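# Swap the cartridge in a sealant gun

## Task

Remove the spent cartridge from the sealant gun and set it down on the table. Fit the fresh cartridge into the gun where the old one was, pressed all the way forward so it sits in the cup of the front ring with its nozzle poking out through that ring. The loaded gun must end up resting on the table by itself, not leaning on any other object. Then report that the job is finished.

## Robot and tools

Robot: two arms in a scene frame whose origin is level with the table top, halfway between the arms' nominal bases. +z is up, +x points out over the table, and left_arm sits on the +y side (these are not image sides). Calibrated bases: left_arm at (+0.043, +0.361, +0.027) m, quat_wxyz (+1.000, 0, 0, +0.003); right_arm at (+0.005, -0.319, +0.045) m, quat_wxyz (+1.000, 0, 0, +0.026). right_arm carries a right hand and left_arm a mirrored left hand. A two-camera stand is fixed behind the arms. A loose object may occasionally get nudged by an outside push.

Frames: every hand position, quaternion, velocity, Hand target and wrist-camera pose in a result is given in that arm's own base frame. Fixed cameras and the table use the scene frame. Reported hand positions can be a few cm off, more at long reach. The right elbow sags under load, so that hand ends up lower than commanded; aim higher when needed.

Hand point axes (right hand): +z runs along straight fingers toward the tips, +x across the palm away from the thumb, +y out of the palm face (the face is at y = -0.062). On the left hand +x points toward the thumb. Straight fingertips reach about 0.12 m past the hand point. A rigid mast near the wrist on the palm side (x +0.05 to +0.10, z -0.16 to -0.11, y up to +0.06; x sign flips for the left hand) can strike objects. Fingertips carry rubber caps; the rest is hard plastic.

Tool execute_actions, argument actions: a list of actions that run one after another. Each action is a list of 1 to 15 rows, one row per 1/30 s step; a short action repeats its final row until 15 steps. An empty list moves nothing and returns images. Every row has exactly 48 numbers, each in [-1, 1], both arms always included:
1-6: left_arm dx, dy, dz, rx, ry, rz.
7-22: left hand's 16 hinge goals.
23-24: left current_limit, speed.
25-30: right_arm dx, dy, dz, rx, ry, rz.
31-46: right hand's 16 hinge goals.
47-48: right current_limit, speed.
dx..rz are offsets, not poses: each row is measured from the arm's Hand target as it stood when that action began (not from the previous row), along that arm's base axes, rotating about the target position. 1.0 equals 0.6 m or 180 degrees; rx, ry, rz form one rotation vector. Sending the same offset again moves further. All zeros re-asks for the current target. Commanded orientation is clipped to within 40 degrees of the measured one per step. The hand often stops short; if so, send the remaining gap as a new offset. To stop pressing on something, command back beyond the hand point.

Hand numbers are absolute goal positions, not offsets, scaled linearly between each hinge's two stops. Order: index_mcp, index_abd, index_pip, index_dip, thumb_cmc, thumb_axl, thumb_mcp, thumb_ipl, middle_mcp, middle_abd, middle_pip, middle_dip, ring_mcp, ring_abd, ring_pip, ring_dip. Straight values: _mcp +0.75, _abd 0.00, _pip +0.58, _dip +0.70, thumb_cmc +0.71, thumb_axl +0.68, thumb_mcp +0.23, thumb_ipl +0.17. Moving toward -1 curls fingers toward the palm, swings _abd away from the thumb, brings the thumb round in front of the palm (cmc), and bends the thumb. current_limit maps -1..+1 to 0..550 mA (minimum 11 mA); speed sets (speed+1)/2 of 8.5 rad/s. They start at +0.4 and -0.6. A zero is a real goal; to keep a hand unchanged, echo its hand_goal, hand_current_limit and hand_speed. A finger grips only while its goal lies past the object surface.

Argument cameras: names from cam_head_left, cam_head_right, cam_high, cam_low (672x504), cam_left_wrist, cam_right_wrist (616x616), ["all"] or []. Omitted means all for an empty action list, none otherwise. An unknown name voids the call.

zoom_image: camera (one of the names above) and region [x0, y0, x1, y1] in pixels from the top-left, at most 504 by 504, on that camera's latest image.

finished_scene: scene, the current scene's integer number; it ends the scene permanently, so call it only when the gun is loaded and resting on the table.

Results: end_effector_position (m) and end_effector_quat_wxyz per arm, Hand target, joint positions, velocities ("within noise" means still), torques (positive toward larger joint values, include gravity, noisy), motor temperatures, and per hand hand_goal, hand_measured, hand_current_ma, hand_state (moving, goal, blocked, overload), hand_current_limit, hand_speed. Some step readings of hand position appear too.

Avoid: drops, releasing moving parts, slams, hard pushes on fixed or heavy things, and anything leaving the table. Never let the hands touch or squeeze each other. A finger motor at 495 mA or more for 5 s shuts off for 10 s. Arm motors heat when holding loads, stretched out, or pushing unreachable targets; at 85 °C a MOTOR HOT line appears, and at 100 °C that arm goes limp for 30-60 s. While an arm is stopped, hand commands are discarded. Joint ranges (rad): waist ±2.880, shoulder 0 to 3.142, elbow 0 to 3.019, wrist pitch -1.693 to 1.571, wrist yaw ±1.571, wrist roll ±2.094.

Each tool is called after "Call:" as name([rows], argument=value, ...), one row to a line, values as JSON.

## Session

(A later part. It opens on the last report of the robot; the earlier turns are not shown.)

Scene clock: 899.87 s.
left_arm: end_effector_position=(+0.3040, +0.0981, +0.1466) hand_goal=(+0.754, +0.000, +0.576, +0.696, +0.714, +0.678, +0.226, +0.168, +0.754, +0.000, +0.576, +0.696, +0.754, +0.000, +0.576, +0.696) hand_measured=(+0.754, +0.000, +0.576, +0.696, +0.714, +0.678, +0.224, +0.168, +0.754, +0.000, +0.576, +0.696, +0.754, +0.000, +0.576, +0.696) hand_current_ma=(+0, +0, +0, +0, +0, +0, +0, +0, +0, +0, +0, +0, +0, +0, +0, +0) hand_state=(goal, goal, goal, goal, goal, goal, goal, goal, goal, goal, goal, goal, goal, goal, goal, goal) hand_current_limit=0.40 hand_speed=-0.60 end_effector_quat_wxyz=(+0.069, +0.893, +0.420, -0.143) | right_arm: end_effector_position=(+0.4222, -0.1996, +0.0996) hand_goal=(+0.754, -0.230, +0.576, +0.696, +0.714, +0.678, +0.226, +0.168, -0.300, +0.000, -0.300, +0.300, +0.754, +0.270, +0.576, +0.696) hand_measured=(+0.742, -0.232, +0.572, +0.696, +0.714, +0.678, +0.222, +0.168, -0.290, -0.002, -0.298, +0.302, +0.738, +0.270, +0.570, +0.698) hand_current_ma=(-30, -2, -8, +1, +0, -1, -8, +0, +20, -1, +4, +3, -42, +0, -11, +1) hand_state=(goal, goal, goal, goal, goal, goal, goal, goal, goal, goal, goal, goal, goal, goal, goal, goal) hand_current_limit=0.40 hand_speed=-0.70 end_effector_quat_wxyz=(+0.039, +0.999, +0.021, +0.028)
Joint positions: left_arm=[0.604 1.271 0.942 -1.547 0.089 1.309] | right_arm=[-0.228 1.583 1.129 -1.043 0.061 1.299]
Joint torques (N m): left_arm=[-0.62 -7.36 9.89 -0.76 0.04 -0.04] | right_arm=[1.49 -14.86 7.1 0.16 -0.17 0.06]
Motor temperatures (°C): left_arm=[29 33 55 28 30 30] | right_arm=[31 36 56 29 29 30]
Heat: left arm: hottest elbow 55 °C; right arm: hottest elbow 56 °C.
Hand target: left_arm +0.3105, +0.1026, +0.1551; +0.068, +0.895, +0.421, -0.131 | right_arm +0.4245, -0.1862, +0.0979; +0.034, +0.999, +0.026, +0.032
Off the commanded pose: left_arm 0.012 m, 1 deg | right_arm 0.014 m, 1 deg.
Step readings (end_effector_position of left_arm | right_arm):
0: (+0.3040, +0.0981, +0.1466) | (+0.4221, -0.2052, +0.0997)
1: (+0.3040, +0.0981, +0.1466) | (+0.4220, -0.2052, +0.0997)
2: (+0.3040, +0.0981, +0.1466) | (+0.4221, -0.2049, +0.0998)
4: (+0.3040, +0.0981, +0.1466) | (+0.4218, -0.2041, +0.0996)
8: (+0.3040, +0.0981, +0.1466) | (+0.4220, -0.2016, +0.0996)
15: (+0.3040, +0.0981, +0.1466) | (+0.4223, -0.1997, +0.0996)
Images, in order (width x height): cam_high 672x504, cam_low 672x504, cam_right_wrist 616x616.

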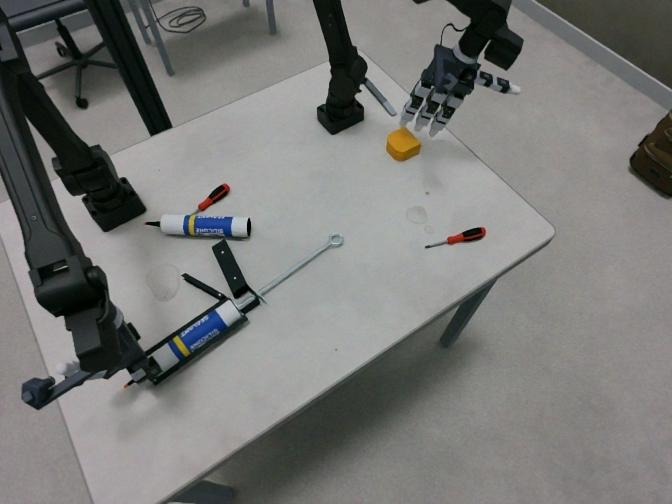

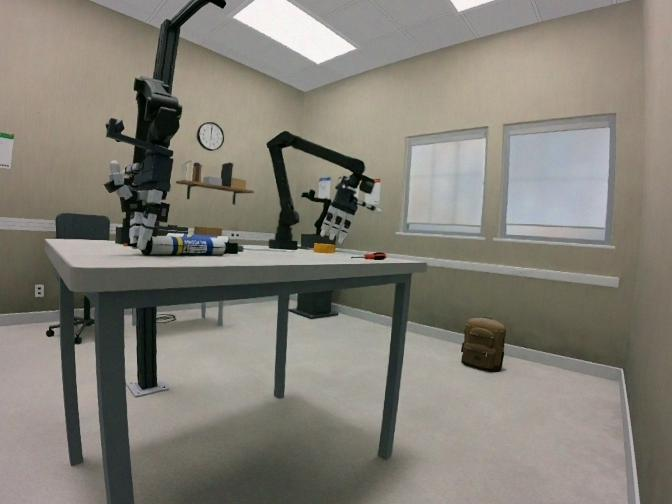

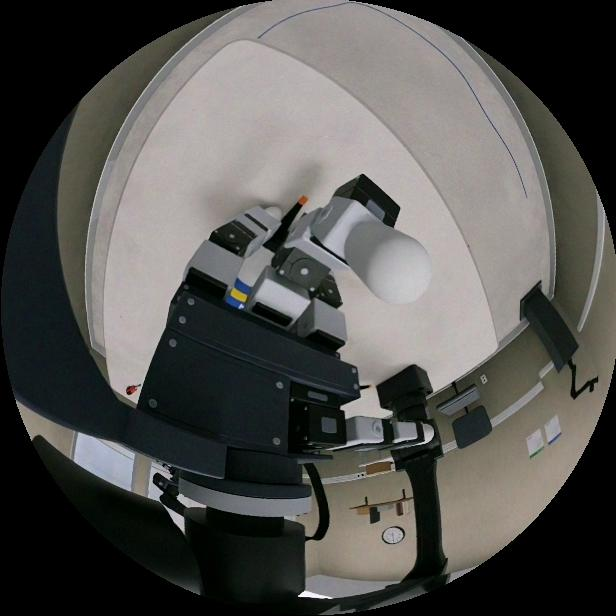

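Call:
execute_actions([
  [[0,0,0,0,0,0,0.754,0,0.576,0.696,0.714,0.678,0.226,0.168,0.754,0,0.576,0.696,0.754,0,0.576,0.696,0.4,-0.6,-0.001,-0.037,0.0,0,0,0,0.754,-0.23,0.576,0.696,0.714,0.678,0.226,0.168,-0.3,0,-0.3,0.3,0.754,0.27,0.576,0.696,0.4,-0.7]],
  [[0,0,0,0,0,0,0.754,0,0.576,0.696,0.714,0.678,0.226,0.168,0.754,0,0.576,0.696,0.754,0,0.576,0.696,0.4,-0.6,0.0,-0.01,0.06,0,0,0,0.754,-0.23,0.576,0.696,0.714,0.678,0.226,0.168,-0.3,0,-0.3,0.3,0.754,0.27,0.576,0.696,0.4,-0.7]],
  [[0,0,0,0,0,0,0.754,0,0.576,0.696,0.714,0.678,0.226,0.168,0.754,0,0.576,0.696,0.754,0,0.576,0.696,0.4,-0.6,-0.03,0.0,0.08,0,0,0,0.754,-0.05,0.576,0.696,0.714,0.678,0.226,0.168,-0.3,0,-0.3,0.3,0.754,0.07,0.576,0.696,0.4,-0.7]],
], cameras=["all"])

Call:
zoom_image(camera="cam_low", region=[100, 215, 250, 265])

Call:
zoom_image(camera="cam_high", region=[110, 280, 270, 400])

Call:
zoom_image(camera="cam_head_left", region=[360, 260, 480, 320])

Scene clock: 918.27 s.
left_arm: end_effector_position=(+0.3040, +0.0981, +0.1466) hand_goal=(+0.754, +0.000, +0.576, +0.696, +0.714, +0.678, +0.226, +0.168, +0.754, +0.000, +0.576, +0.696, +0.754, +0.000, +0.576, +0.696) hand_measured=(+0.754, +0.000, +0.576, +0.696, +0.714, +0.678, +0.224, +0.168, +0.754, +0.000, +0.576, +0.696, +0.754, +0.000, +0.576, +0.696) hand_current_ma=(+0, +0, +0, +0, +0, +0, +0, +0, +0, +0, +0, +0, +0, +0, +0, +0) hand_state=(goal, goal, goal, goal, goal, goal, goal, goal, goal, goal, goal, goal, goal, goal, goal, goal) hand_current_limit=0.40 hand_speed=-0.60 end_effector_quat_wxyz=(+0.069, +0.893, +0.420, -0.143) | right_arm: end_effector_position=(+0.3980, -0.2060, +0.1729) hand_goal=(+0.754, -0.050, +0.576, +0.696, +0.714, +0.678, +0.226, +0.168, -0.300, +0.000, -0.300, +0.300, +0.754, +0.070, +0.576, +0.696) hand_measured=(+0.750, -0.052, +0.574, +0.696, +0.714, +0.678, +0.222, +0.168, -0.290, -0.002, -0.298, +0.302, +0.750, +0.072, +0.574, +0.694) hand_current_ma=(-5, -3, -4, +1, +0, -1, -8, +0, +20, -1, +4, +3, -6, +3, -4, -2) hand_state=(goal, goal, goal, goal, goal, goal, goal, goal, goal, goal, goal, goal, goal, goal, goal, goal) hand_current_limit=0.40 hand_speed=-0.70 end_effector_quat_wxyz=(+0.033, +0.999, +0.025, +0.027)
Joint positions: left_arm=[0.604 1.271 0.942 -1.547 0.089 1.309] | right_arm=[-0.26 1.46 1.196 -1.238 0.049 1.259]
Joint torques (N m): left_arm=[-0.5 -7.41 9.91 -0.73 0.04 -0.03] | right_arm=[-1.96 -12.28 10.89 -0.66 0.07 -0.21]
Motor temperatures (°C): left_arm=[29 33 55 28 30 30] | right_arm=[32 38 55 29 29 30]
Heat: left arm: hottest elbow 55 °C; right arm: hottest elbow 55 °C.
Hand target: left_arm +0.3105, +0.1026, +0.1551; +0.068, +0.895, +0.421, -0.131 | right_arm +0.4059, -0.2143, +0.1820; +0.034, +0.999, +0.026, +0.032
Off the commanded pose: left_arm 0.012 m, 1 deg | right_arm 0.015 m, 1 deg.
Step readings (end_effector_position of left_arm | right_arm):
0: (+0.3040, +0.0981, +0.1466) | (+0.4222, -0.1996, +0.0996)
1: (+0.3040, +0.0981, +0.1466) | (+0.4222, -0.1996, +0.0996)
2: (+0.3040, +0.0981, +0.1466) | (+0.4222, -0.1996, +0.0996)
4: (+0.3040, +0.0981, +0.1466) | (+0.4221, -0.1998, +0.0996)
8: (+0.3040, +0.0981, +0.1466) | (+0.4219, -0.2013, +0.0992)
15: (+0.3040, +0.0981, +0.1466) | (+0.4218, -0.2026, +0.0989)
16: (+0.3040, +0.0981, +0.1466) | (+0.4218, -0.2028, +0.0989)
17: (+0.3040, +0.0981, +0.1466) | (+0.4213, -0.2030, +0.0990)
19: (+0.3040, +0.0981, +0.1466) | (+0.4175, -0.2041, +0.1001)
23: (+0.3040, +0.0981, +0.1466) | (+0.4113, -0.2049, +0.1066)
30: (+0.3040, +0.0981, +0.1466) | (+0.4121, -0.2054, +0.1167)
31: (+0.3040, +0.0981, +0.1466) | (+0.4121, -0.2056, +0.1175)
32: (+0.3040, +0.0981, +0.1466) | (+0.4106, -0.2056, +0.1189)
34: (+0.3040, +0.0981, +0.1466) | (+0.4038, -0.2054, +0.1246)
38: (+0.3040, +0.0981, +0.1466) | (+0.3936, -0.2047, +0.1456)
45: (+0.3040, +0.0981, +0.1466) | (+0.3985, -0.2063, +0.1728)

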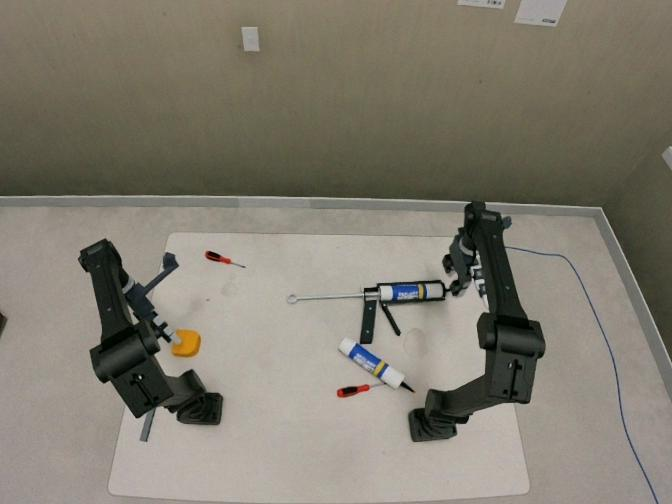

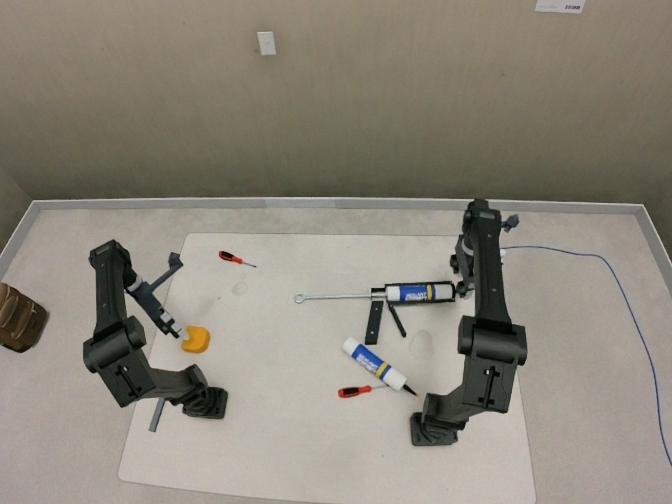

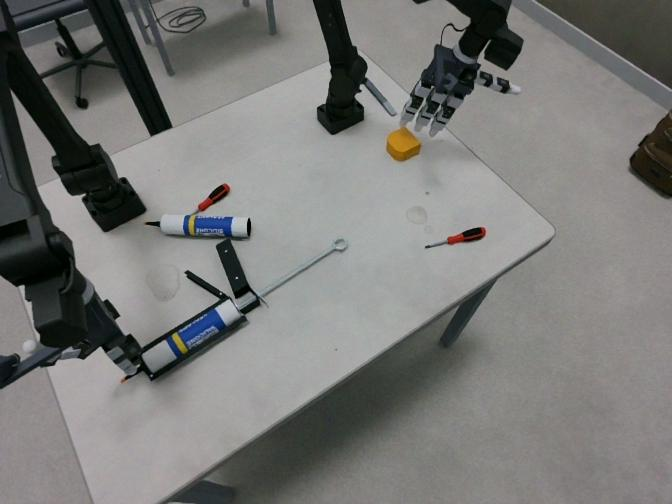

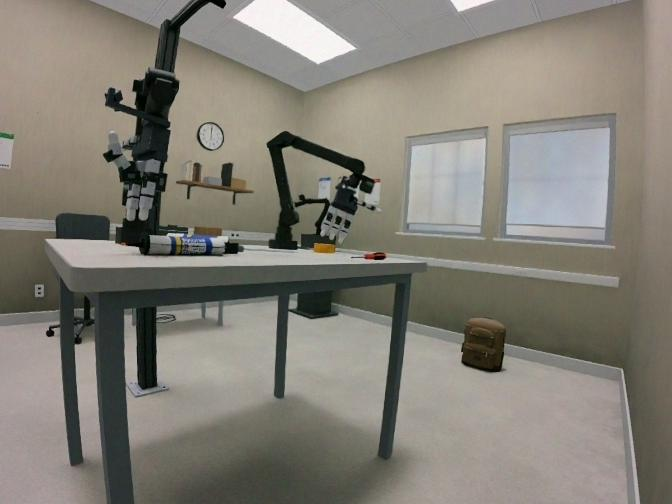

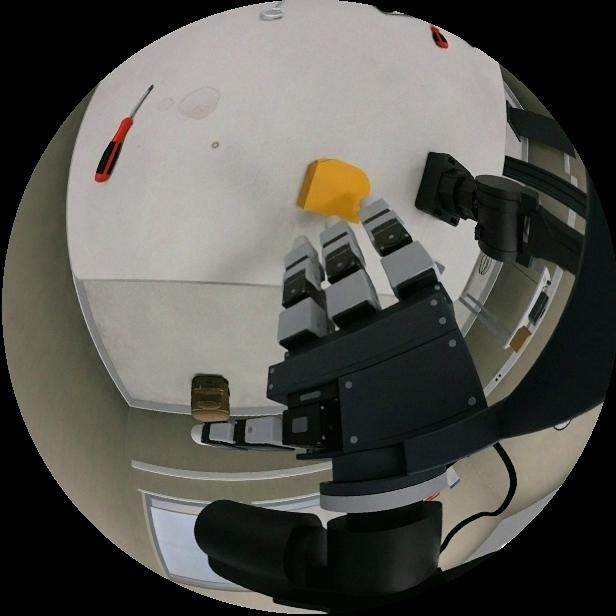

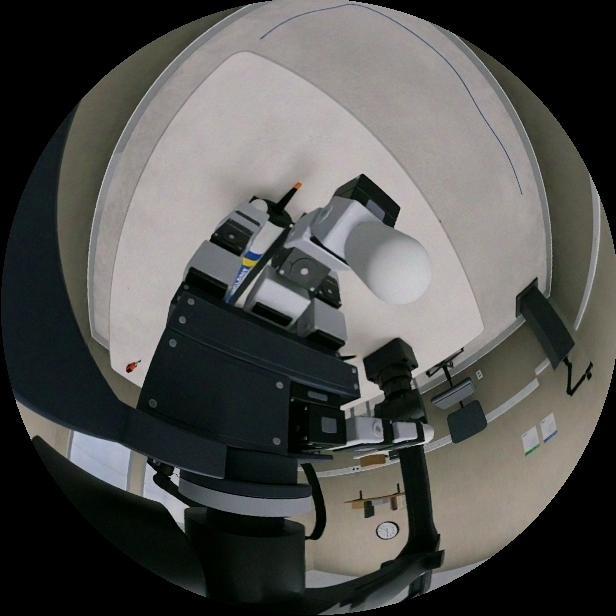

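Scaled by 3.360 from the camera's 672x504 image, which has a finer 960x720 frame.

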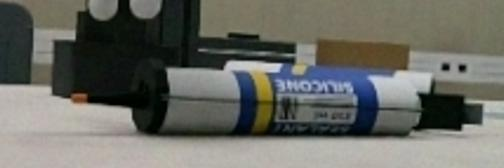

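Scaled by 3.150 from the camera's 672x504 image, which has a finer 960x720 frame.

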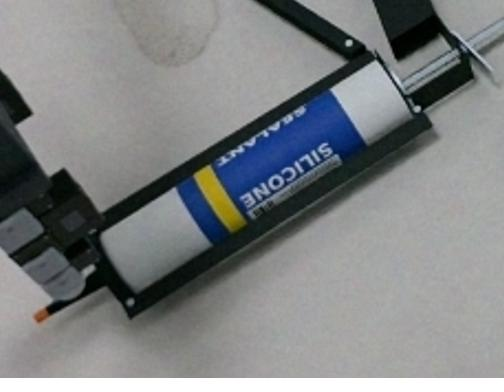

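Scaled by 4.200 from the camera's 672x504 image, which has a finer 960x720 frame.

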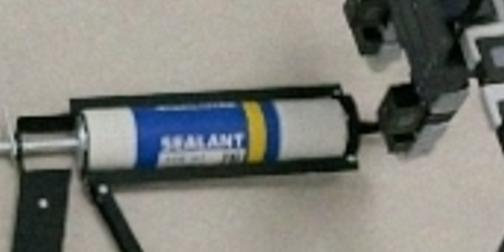

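Call:
execute_actions([
  [[0,0,0,0,0,0,0.754,0,0.576,0.696,0.714,0.678,0.226,0.168,0.754,0,0.576,0.696,0.754,0,0.576,0.696,0.4,-0.6,0.032,0.0,-0.04,0,0,0,0.754,-0.23,0.576,0.696,0.714,0.678,0.226,0.168,-0.3,0,-0.3,0.3,0.754,0.27,0.576,0.696,0.4,-0.5]],
  [[0,0,0,0,0,0,0.754,0,0.576,0.696,0.714,0.678,0.226,0.168,0.754,0,0.576,0.696,0.754,0,0.576,0.696,0.4,-0.6,0.0,0,-0.05,0,0,0,0.754,-0.23,0.576,0.696,0.714,0.678,0.226,0.168,-0.3,0,-0.3,0.3,0.754,0.27,0.576,0.696,0.4,-0.7]],
], cameras=["cam_high","cam_low","cam_right_wrist"])

Call:
zoom_image(camera="cam_low", region=[100, 200, 250, 265])

Call:
zoom_image(camera="cam_right_wrist", region=[220, 160, 340, 280])

Scene clock: 937.17 s.
left_arm: end_effector_position=(+0.3040, +0.0981, +0.1466) hand_goal=(+0.754, +0.000, +0.576, +0.696, +0.714, +0.678, +0.226, +0.168, +0.754, +0.000, +0.576, +0.696, +0.754, +0.000, +0.576, +0.696) hand_measured=(+0.754, +0.000, +0.576, +0.696, +0.714, +0.678, +0.224, +0.168, +0.754, +0.000, +0.576, +0.696, +0.754, +0.000, +0.576, +0.696) hand_current_ma=(+0, +0, +0, +0, +0, +0, +0, +0, +0, +0, +0, +0, +0, +0, +0, +0) hand_state=(goal, goal, goal, goal, goal, goal, goal, goal, goal, goal, goal, goal, goal, goal, goal, goal) hand_current_limit=0.40 hand_speed=-0.60 end_effector_quat_wxyz=(+0.069, +0.893, +0.420, -0.143) | right_arm: end_effector_position=(+0.4221, -0.2124, +0.1381) hand_goal=(+0.754, -0.230, +0.576, +0.696, +0.714, +0.678, +0.226, +0.168, -0.300, +0.000, -0.300, +0.300, +0.754, +0.270, +0.576, +0.696) hand_measured=(+0.752, -0.226, +0.574, +0.696, +0.714, +0.678, +0.222, +0.168, -0.290, -0.002, -0.298, +0.302, +0.750, +0.266, +0.574, +0.694) hand_current_ma=(-5, +7, -4, +1, +0, -1, -8, +0, +20, -1, +4, +3, -5, -6, -4, -2) hand_state=(goal, goal, goal, goal, goal, goal, goal, goal, goal, goal, goal, goal, goal, goal, goal, goal) hand_current_limit=0.40 hand_speed=-0.70 end_effector_quat_wxyz=(+0.036, +0.998, +0.025, +0.037)
Joint positions: left_arm=[0.604 1.271 0.942 -1.547 0.089 1.309] | right_arm=[-0.26 1.538 1.187 -1.129 0.049 1.259]
Joint torques (N m): left_arm=[-0.67 -7.47 9.91 -0.73 0.04 -0.02] | right_arm=[-0.91 -12.57 8.1 0.36 0.09 -0.11]
Motor temperatures (°C): left_arm=[29 33 55 28 30 30] | right_arm=[31 38 57 29 29 30]
Heat: left arm: hottest elbow 55 °C; right arm: hottest elbow 57 °C.
Hand target: left_arm +0.3105, +0.1026, +0.1551; +0.068, +0.895, +0.421, -0.131 | right_arm +0.4251, -0.2143, +0.1279; +0.034, +0.999, +0.026, +0.032
Off the commanded pose: left_arm 0.012 m, 1 deg | right_arm 0.011 m, 1 deg.
Step readings (end_effector_position of left_arm | right_arm):
0: (+0.3040, +0.0981, +0.1466) | (+0.3980, -0.2060, +0.1729)
1: (+0.3040, +0.0981, +0.1466) | (+0.3980, -0.2060, +0.1729)
2: (+0.3040, +0.0981, +0.1466) | (+0.3980, -0.2060, +0.1724)
4: (+0.3040, +0.0981, +0.1466) | (+0.3995, -0.2064, +0.1700)
8: (+0.3040, +0.0981, +0.1466) | (+0.4047, -0.2078, +0.1586)
15: (+0.3040, +0.0981, +0.1466) | (+0.4068, -0.2083, +0.1478)
16: (+0.3040, +0.0981, +0.1466) | (+0.4071, -0.2084, +0.1478)
17: (+0.3040, +0.0981, +0.1466) | (+0.4086, -0.2088, +0.1479)
19: (+0.3040, +0.0981, +0.1466) | (+0.4142, -0.2103, +0.1475)
23: (+0.3040, +0.0981, +0.1466) | (+0.4223, -0.2124, +0.1451)
30: (+0.3040, +0.0981, +0.1466) | (+0.4219, -0.2123, +0.1385)
Images, in order (width x height): cam_high 672x504, cam_low 672x504, cam_right_wrist 616x616.

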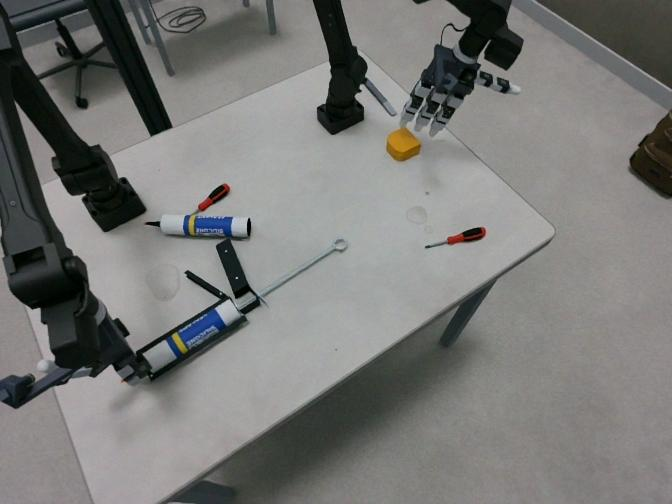

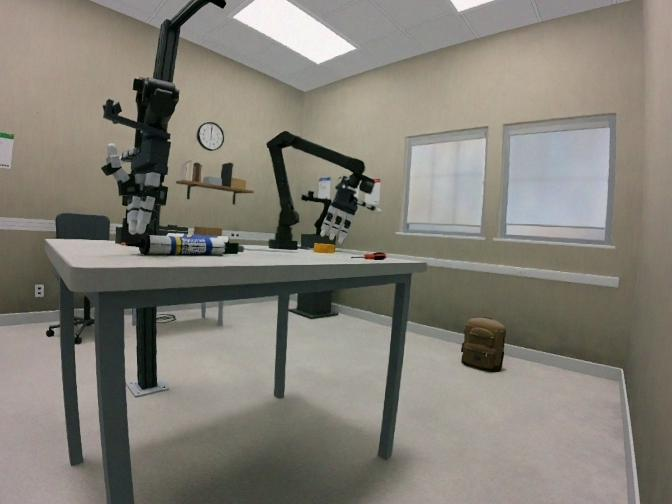

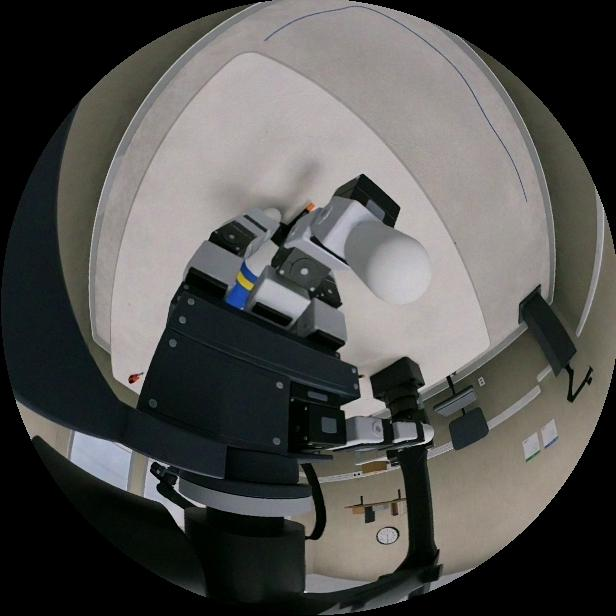

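Scaled by 3.360 from the camera's 672x504 image, which has a finer 960x720 frame.

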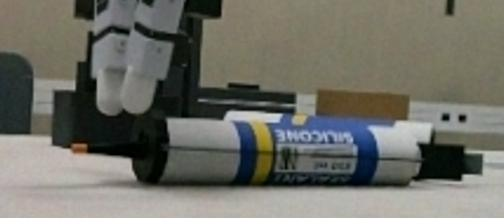

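Scaled by 4.200 from the camera's 616x616 image, which has a finer 880x880 frame.

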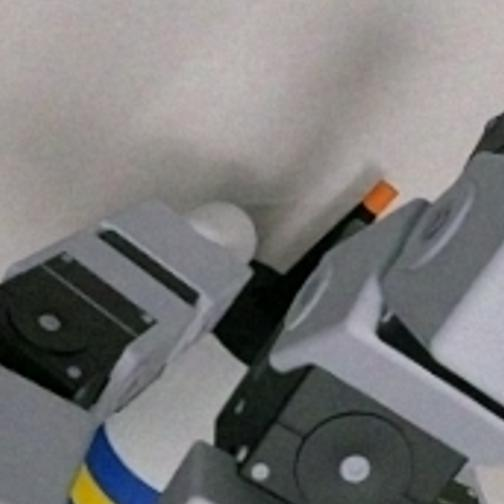

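Call:
execute_actions([
  [[0,0,0,0,0,0,0.754,0,0.576,0.696,0.714,0.678,0.226,0.168,0.754,0,0.576,0.696,0.754,0,0.576,0.696,0.4,-0.6,0.0,0.0,-0.052,0,0,0,0.754,-0.23,0.576,0.696,0.714,0.678,0.226,0.168,-0.3,0,-0.3,0.3,0.754,0.27,0.576,0.696,0.4,-0.7]],
  [[0,0,0,0,0,0,0.754,0,0.576,0.696,0.714,0.678,0.226,0.168,0.754,0,0.576,0.696,0.754,0,0.576,0.696,0.4,-0.6,0.0,0.0,0.0,0,0,0,0.754,-0.29,0.576,0.696,0.714,0.678,0.226,0.168,-0.3,0,-0.3,0.3,0.754,0.33,0.576,0.696,0.2,-0.8]],
], cameras=["cam_high","cam_low","cam_right_wrist"])

Call:
zoom_image(camera="cam_low", region=[100, 200, 250, 265])

Call:
zoom_image(camera="cam_right_wrist", region=[220, 160, 340, 280])

Scene clock: 946.13 s.
left_arm: end_effector_position=(+0.3040, +0.0981, +0.1466) hand_goal=(+0.754, +0.000, +0.576, +0.696, +0.714, +0.678, +0.226, +0.168, +0.754, +0.000, +0.576, +0.696, +0.754, +0.000, +0.576, +0.696) hand_measured=(+0.754, +0.000, +0.576, +0.696, +0.714, +0.678, +0.224, +0.168, +0.754, +0.000, +0.576, +0.696, +0.754, +0.000, +0.576, +0.696) hand_current_ma=(+0, +0, +0, +0, +0, +0, +0, +0, +0, +0, +0, +0, +0, +0, +0, +0) hand_state=(goal, goal, goal, goal, goal, goal, goal, goal, goal, goal, goal, goal, goal, goal, goal, goal) hand_current_limit=0.40 hand_speed=-0.60 end_effector_quat_wxyz=(+0.069, +0.893, +0.420, -0.143) | right_arm: end_effector_position=(+0.4208, -0.2120, +0.1022) hand_goal=(+0.754, -0.290, +0.576, +0.696, +0.714, +0.678, +0.226, +0.168, -0.300, +0.000, -0.300, +0.300, +0.754, +0.330, +0.576, +0.696) hand_measured=(+0.752, -0.282, +0.574, +0.696, +0.714, +0.678, +0.222, +0.168, -0.290, -0.002, -0.298, +0.302, +0.750, +0.324, +0.574, +0.694) hand_current_ma=(-5, +13, -3, +1, +0, -1, -8, +0, +20, -1, +4, +3, -5, -8, -4, -2) hand_state=(goal, goal, goal, goal, goal, goal, goal, goal, goal, goal, goal, goal, goal, goal, goal, goal) hand_current_limit=0.20 hand_speed=-0.80 end_effector_quat_wxyz=(+0.034, +0.999, +0.025, +0.031)
Joint positions: left_arm=[0.604 1.271 0.942 -1.547 0.089 1.309] | right_arm=[-0.26 1.579 1.134 -1.047 0.049 1.259]
Joint torques (N m): left_arm=[-0.5 -7.41 9.91 -0.75 0.05 -0.03] | right_arm=[-0.97 -13.04 8.12 0.5 0.09 -0.11]
Motor temperatures (°C): left_arm=[29 33 55 28 30 30] | right_arm=[31 38 57 29 29 30]
Heat: left arm: hottest elbow 55 °C; right arm: hottest elbow 57 °C.
Hand target: left_arm +0.3105, +0.1026, +0.1551; +0.068, +0.895, +0.421, -0.131 | right_arm +0.4250, -0.2143, +0.0965; +0.034, +0.999, +0.026, +0.032
Off the commanded pose: left_arm 0.012 m, 1 deg | right_arm 0.007 m, 0 deg.
Step readings (end_effector_position of left_arm | right_arm):
0: (+0.3040, +0.0981, +0.1466) | (+0.4221, -0.2124, +0.1381)
1: (+0.3040, +0.0981, +0.1466) | (+0.4221, -0.2124, +0.1377)
2: (+0.3040, +0.0981, +0.1466) | (+0.4228, -0.2126, +0.1365)
4: (+0.3040, +0.0981, +0.1466) | (+0.4244, -0.2130, +0.1318)
8: (+0.3040, +0.0981, +0.1466) | (+0.4220, -0.2124, +0.1162)
15: (+0.3040, +0.0981, +0.1466) | (+0.4204, -0.2119, +0.1021)
16: (+0.3040, +0.0981, +0.1466) | (+0.4207, -0.2120, +0.1021)
17: (+0.3040, +0.0981, +0.1466) | (+0.4207, -0.2120, +0.1022)
19: (+0.3040, +0.0981, +0.1466) | (+0.4207, -0.2120, +0.1022)
23: (+0.3040, +0.0981, +0.1466) | (+0.4208, -0.2120, +0.1022)
30: (+0.3040, +0.0981, +0.1466) | (+0.4208, -0.2120, +0.1022)
Images, in order (width x height): cam_high 672x504, cam_low 672x504, cam_right_wrist 616x616.

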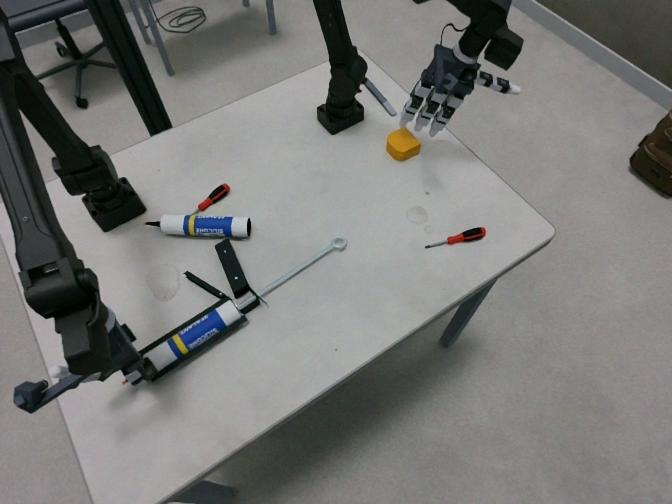

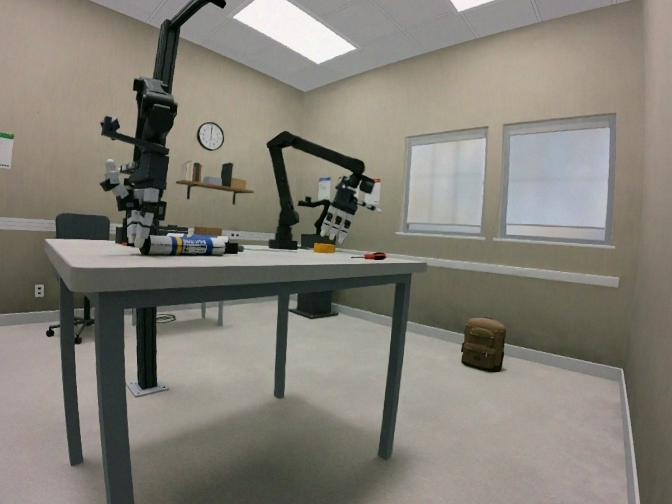

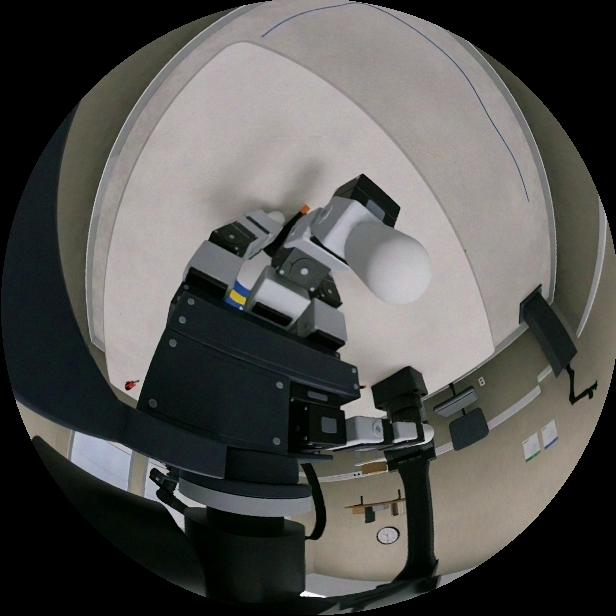

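Scaled by 3.360 from the camera's 672x504 image, which has a finer 960x720 frame.

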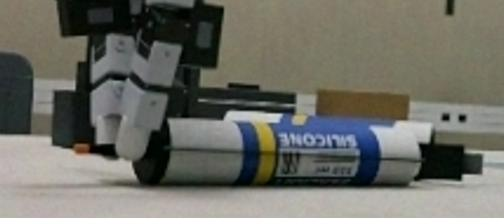

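Scaled by 4.200 from the camera's 616x616 image, which has a finer 880x880 frame.

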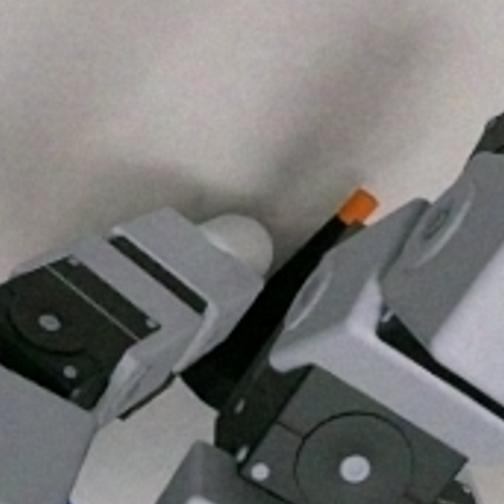

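Call:
execute_actions([
  [[0,0,0,0,0,0,0.754,0,0.576,0.696,0.714,0.678,0.226,0.168,0.754,0,0.576,0.696,0.754,0,0.576,0.696,0.4,-0.6,0.0,0.0,0.0,0,0,0,0.754,-0.40,0.576,0.696,0.714,0.678,0.226,0.168,-0.3,0,-0.3,0.3,0.754,0.44,0.576,0.696,0.2,-0.8]],
], cameras=["cam_high","cam_low","cam_right_wrist"])

Call:
zoom_image(camera="cam_low", region=[100, 200, 250, 265])

Call:
zoom_image(camera="cam_right_wrist", region=[220, 160, 340, 280])

Call:
zoom_image(camera="cam_high", region=[110, 280, 270, 400])

Scene clock: 953.03 s.
left_arm: end_effector_position=(+0.3040, +0.0981, +0.1466) hand_goal=(+0.754, +0.000, +0.576, +0.696, +0.714, +0.678, +0.226, +0.168, +0.754, +0.000, +0.576, +0.696, +0.754, +0.000, +0.576, +0.696) hand_measured=(+0.754, +0.000, +0.576, +0.696, +0.714, +0.678, +0.224, +0.168, +0.754, +0.000, +0.576, +0.696, +0.754, +0.000, +0.576, +0.696) hand_current_ma=(+0, +0, +0, +0, +0, +0, +0, +0, +0, +0, +0, +0, +0, +0, +0, +0) hand_state=(goal, goal, goal, goal, goal, goal, goal, goal, goal, goal, goal, goal, goal, goal, goal, goal) hand_current_limit=0.40 hand_speed=-0.60 end_effector_quat_wxyz=(+0.069, +0.893, +0.420, -0.143) | right_arm: end_effector_position=(+0.4208, -0.2120, +0.1022) hand_goal=(+0.754, -0.400, +0.576, +0.696, +0.714, +0.678, +0.226, +0.168, -0.300, +0.000, -0.300, +0.300, +0.754, +0.440, +0.576, +0.696) hand_measured=(+0.752, -0.310, +0.574, +0.696, +0.714, +0.678, +0.222, +0.168, -0.290, -0.002, -0.298, +0.302, +0.752, +0.358, +0.574, +0.694) hand_current_ma=(-5, +279, -3, +1, +0, -1, -8, +0, +20, -1, +4, +3, -5, -244, -3, -2) hand_state=(goal, blocked, goal, goal, goal, goal, goal, goal, goal, goal, goal, goal, goal, blocked, goal, goal) hand_current_limit=0.20 hand_speed=-0.80 end_effector_quat_wxyz=(+0.034, +0.999, +0.025, +0.031)
Joint positions: left_arm=[0.604 1.271 0.942 -1.547 0.089 1.309] | right_arm=[-0.26 1.579 1.134 -1.047 0.049 1.259]
Joint torques (N m): left_arm=[-0.56 -7.41 9.92 -0.73 0.05 -0.03] | right_arm=[-0.97 -13.1 8.09 0.51 0.09 -0.11]
Motor temperatures (°C): left_arm=[29 33 55 28 30 30] | right_arm=[31 37 57 29 29 30]
Heat: left arm: hottest elbow 55 °C; right arm: hottest elbow 57 °C.
Hand target: left_arm +0.3105, +0.1026, +0.1551; +0.068, +0.895, +0.421, -0.131 | right_arm +0.4250, -0.2143, +0.0965; +0.034, +0.999, +0.026, +0.032
Off the commanded pose: left_arm 0.012 m, 1 deg | right_arm 0.007 m, 0 deg.
Step readings (end_effector_position of left_arm | right_arm):
0: (+0.3040, +0.0981, +0.1466) | (+0.4208, -0.2120, +0.1022)
1: (+0.3040, +0.0981, +0.1466) | (+0.4208, -0.2120, +0.1022)
2: (+0.3040, +0.0981, +0.1466) | (+0.4208, -0.2120, +0.1022)
4: (+0.3040, +0.0981, +0.1466) | (+0.4208, -0.2120, +0.1022)
8: (+0.3040, +0.0981, +0.1466) | (+0.4208, -0.2120, +0.1022)
15: (+0.3040, +0.0981, +0.1466) | (+0.4208, -0.2120, +0.1022)
Images, in order (width x height): cam_high 672x504, cam_low 672x504, cam_right_wrist 616x616.

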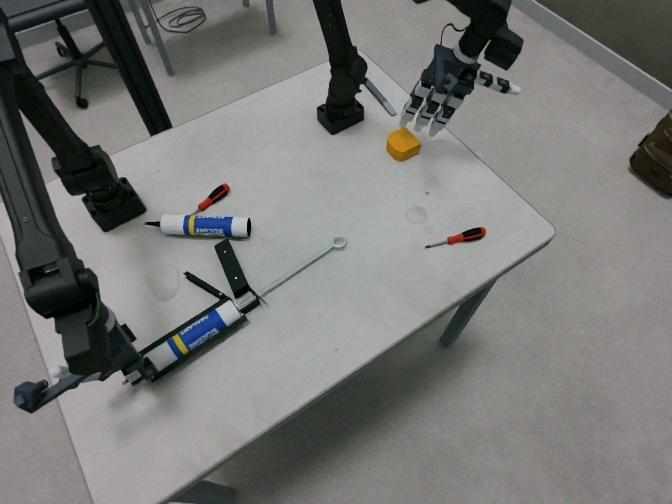

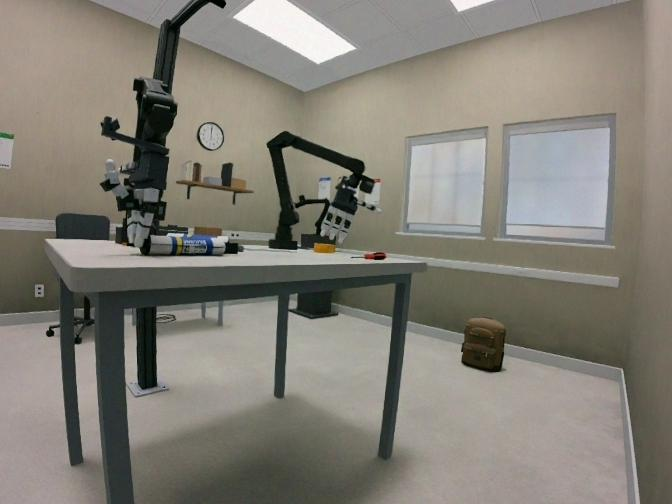

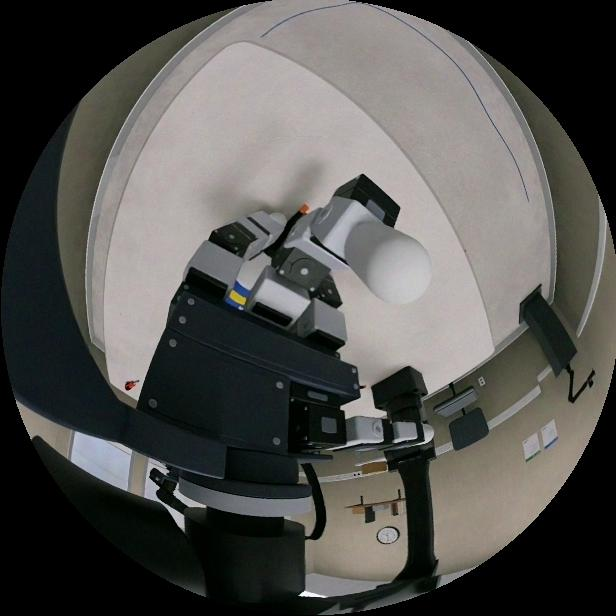

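Scaled by 3.360 from the camera's 672x504 image, which has a finer 960x720 frame.

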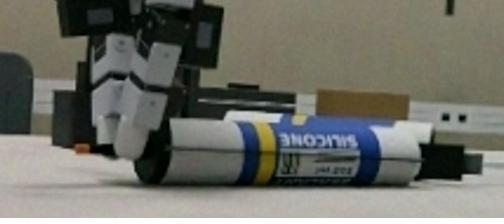

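Scaled by 4.200 from the camera's 616x616 image, which has a finer 880x880 frame.

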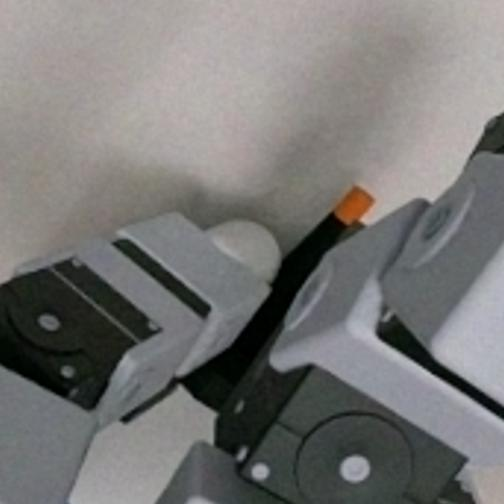

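Scaled by 3.150 from the camera's 672x504 image, which has a finer 960x720 frame.

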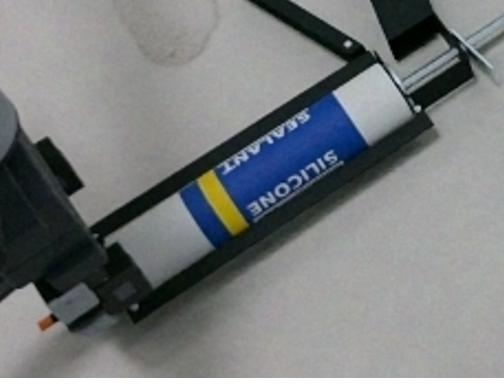

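Call:
execute_actions([
  [[0,0,0,0,0,0,0.754,0,0.576,0.696,0.714,0.678,0.226,0.168,0.754,0,0.576,0.696,0.754,0,0.576,0.696,0.4,-0.6,0.0005,-0.012,0.0,0,0,0,0.754,-0.40,0.576,0.696,0.714,0.678,0.226,0.168,-0.3,0,-0.3,0.3,0.754,0.44,0.576,0.696,0.2,-0.8]],
  [[0,0,0,0,0,0,0.754,0,0.576,0.696,0.714,0.678,0.226,0.168,0.754,0,0.576,0.696,0.754,0,0.576,0.696,0.4,-0.6,0.0005,-0.012,0.0,0,0,0,0.754,-0.40,0.576,0.696,0.714,0.678,0.226,0.168,-0.3,0,-0.3,0.3,0.754,0.44,0.576,0.696,0.2,-0.8]],
], cameras=["cam_high","cam_low","cam_right_wrist"])

Call:
zoom_image(camera="cam_low", region=[100, 200, 250, 265])

Call:
zoom_image(camera="cam_right_wrist", region=[220, 160, 340, 280])

Call:
zoom_image(camera="cam_high", region=[110, 280, 270, 400])

Scene clock: 963.23 s.
left_arm: end_effector_position=(+0.3040, +0.0981, +0.1466) hand_goal=(+0.754, +0.000, +0.576, +0.696, +0.714, +0.678, +0.226, +0.168, +0.754, +0.000, +0.576, +0.696, +0.754, +0.000, +0.576, +0.696) hand_measured=(+0.754, +0.000, +0.576, +0.696, +0.714, +0.678, +0.224, +0.168, +0.754, +0.000, +0.576, +0.696, +0.754, +0.000, +0.576, +0.696) hand_current_ma=(+0, +0, +0, +0, +0, +0, +0, +0, +0, +0, +0, +0, +0, +0, +0, +0) hand_state=(goal, goal, goal, goal, goal, goal, goal, goal, goal, goal, goal, goal, goal, goal, goal, goal) hand_current_limit=0.40 hand_speed=-0.60 end_effector_quat_wxyz=(+0.069, +0.893, +0.420, -0.143) | right_arm: end_effector_position=(+0.4202, -0.2161, +0.1013) hand_goal=(+0.754, -0.400, +0.576, +0.696, +0.714, +0.678, +0.226, +0.168, -0.300, +0.000, -0.300, +0.300, +0.754, +0.440, +0.576, +0.696) hand_measured=(+0.762, -0.310, +0.580, +0.698, +0.714, +0.678, +0.222, +0.168, -0.290, -0.002, -0.298, +0.302, +0.760, +0.358, +0.580, +0.698) hand_current_ma=(+16, +279, +6, +2, +0, -1, -8, +0, +20, -1, +4, +3, +14, -244, +6, +2) hand_state=(goal, blocked, goal, goal, goal, goal, goal, goal, goal, goal, goal, goal, goal, blocked, goal, goal) hand_current_limit=0.20 hand_speed=-0.80 end_effector_quat_wxyz=(+0.031, +0.999, +0.028, +0.031)
Joint positions: left_arm=[0.604 1.271 0.942 -1.547 0.089 1.309] | right_arm=[-0.272 1.58 1.134 -1.047 0.04 1.241]
Joint torques (N m): left_arm=[-0.56 -7.47 9.88 -0.69 0.05 -0.04] | right_arm=[-2.55 -12.4 9.01 0.46 0.29 -0.29]
Motor temperatures (°C): left_arm=[29 33 55 28 30 30] | right_arm=[31 37 57 29 29 30]
Heat: left arm: hottest elbow 55 °C; right arm: hottest elbow 57 °C.
Hand target: left_arm +0.3105, +0.1026, +0.1551; +0.068, +0.895, +0.421, -0.131 | right_arm +0.4256, -0.2286, +0.0967; +0.034, +0.999, +0.026, +0.032
Off the commanded pose: left_arm 0.012 m, 1 deg | right_arm 0.014 m, 0 deg.
Step readings (end_effector_position of left_arm | right_arm):
0: (+0.3040, +0.0981, +0.1466) | (+0.4208, -0.2120, +0.1022)
1: (+0.3040, +0.0981, +0.1466) | (+0.4208, -0.2120, +0.1022)
2: (+0.3040, +0.0981, +0.1466) | (+0.4208, -0.2120, +0.1022)
4: (+0.3040, +0.0981, +0.1466) | (+0.4208, -0.2120, +0.1022)
8: (+0.3040, +0.0981, +0.1466) | (+0.4208, -0.2123, +0.1021)
15: (+0.3040, +0.0981, +0.1466) | (+0.4207, -0.2127, +0.1020)
16: (+0.3040, +0.0981, +0.1466) | (+0.4208, -0.2127, +0.1020)
17: (+0.3040, +0.0981, +0.1466) | (+0.4207, -0.2129, +0.1020)
19: (+0.3040, +0.0981, +0.1466) | (+0.4206, -0.2138, +0.1016)
23: (+0.3040, +0.0981, +0.1466) | (+0.4200, -0.2157, +0.1014)
30: (+0.3040, +0.0981, +0.1466) | (+0.4201, -0.2161, +0.1013)
Images, in order (width x height): cam_high 672x504, cam_low 672x504, cam_right_wrist 616x616.

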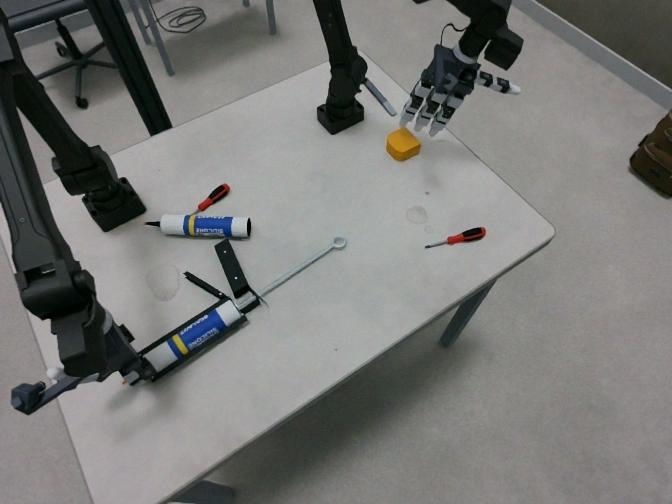

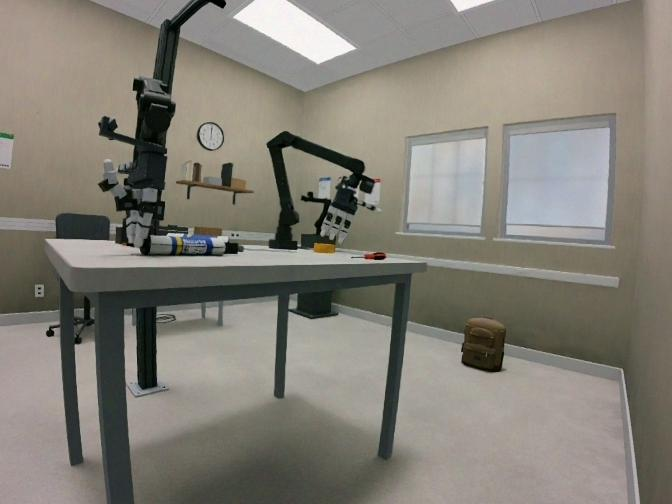

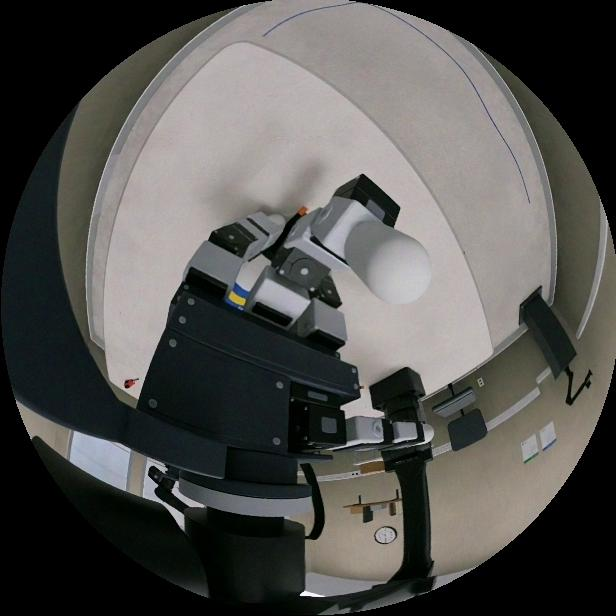

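Scaled by 3.360 from the camera's 672x504 image, which has a finer 960x720 frame.

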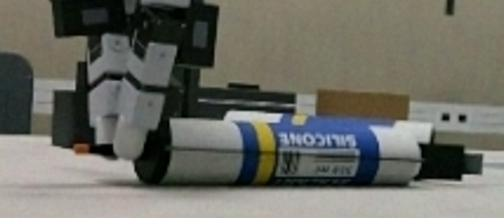

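Scaled by 4.200 from the camera's 616x616 image, which has a finer 880x880 frame.

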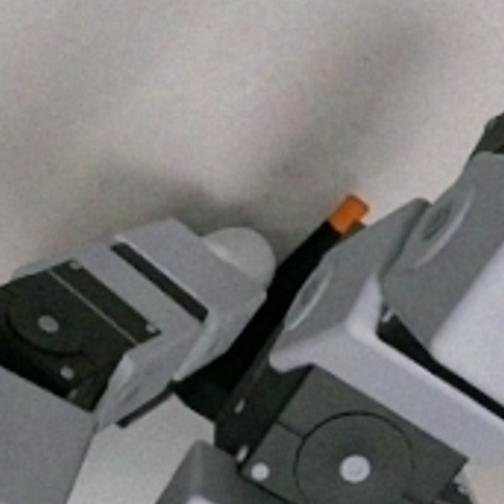

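Scaled by 3.150 from the camera's 672x504 image, which has a finer 960x720 frame.

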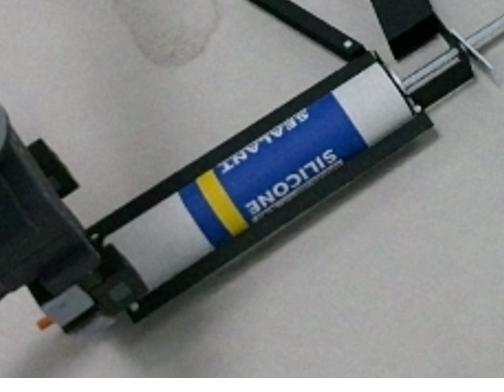

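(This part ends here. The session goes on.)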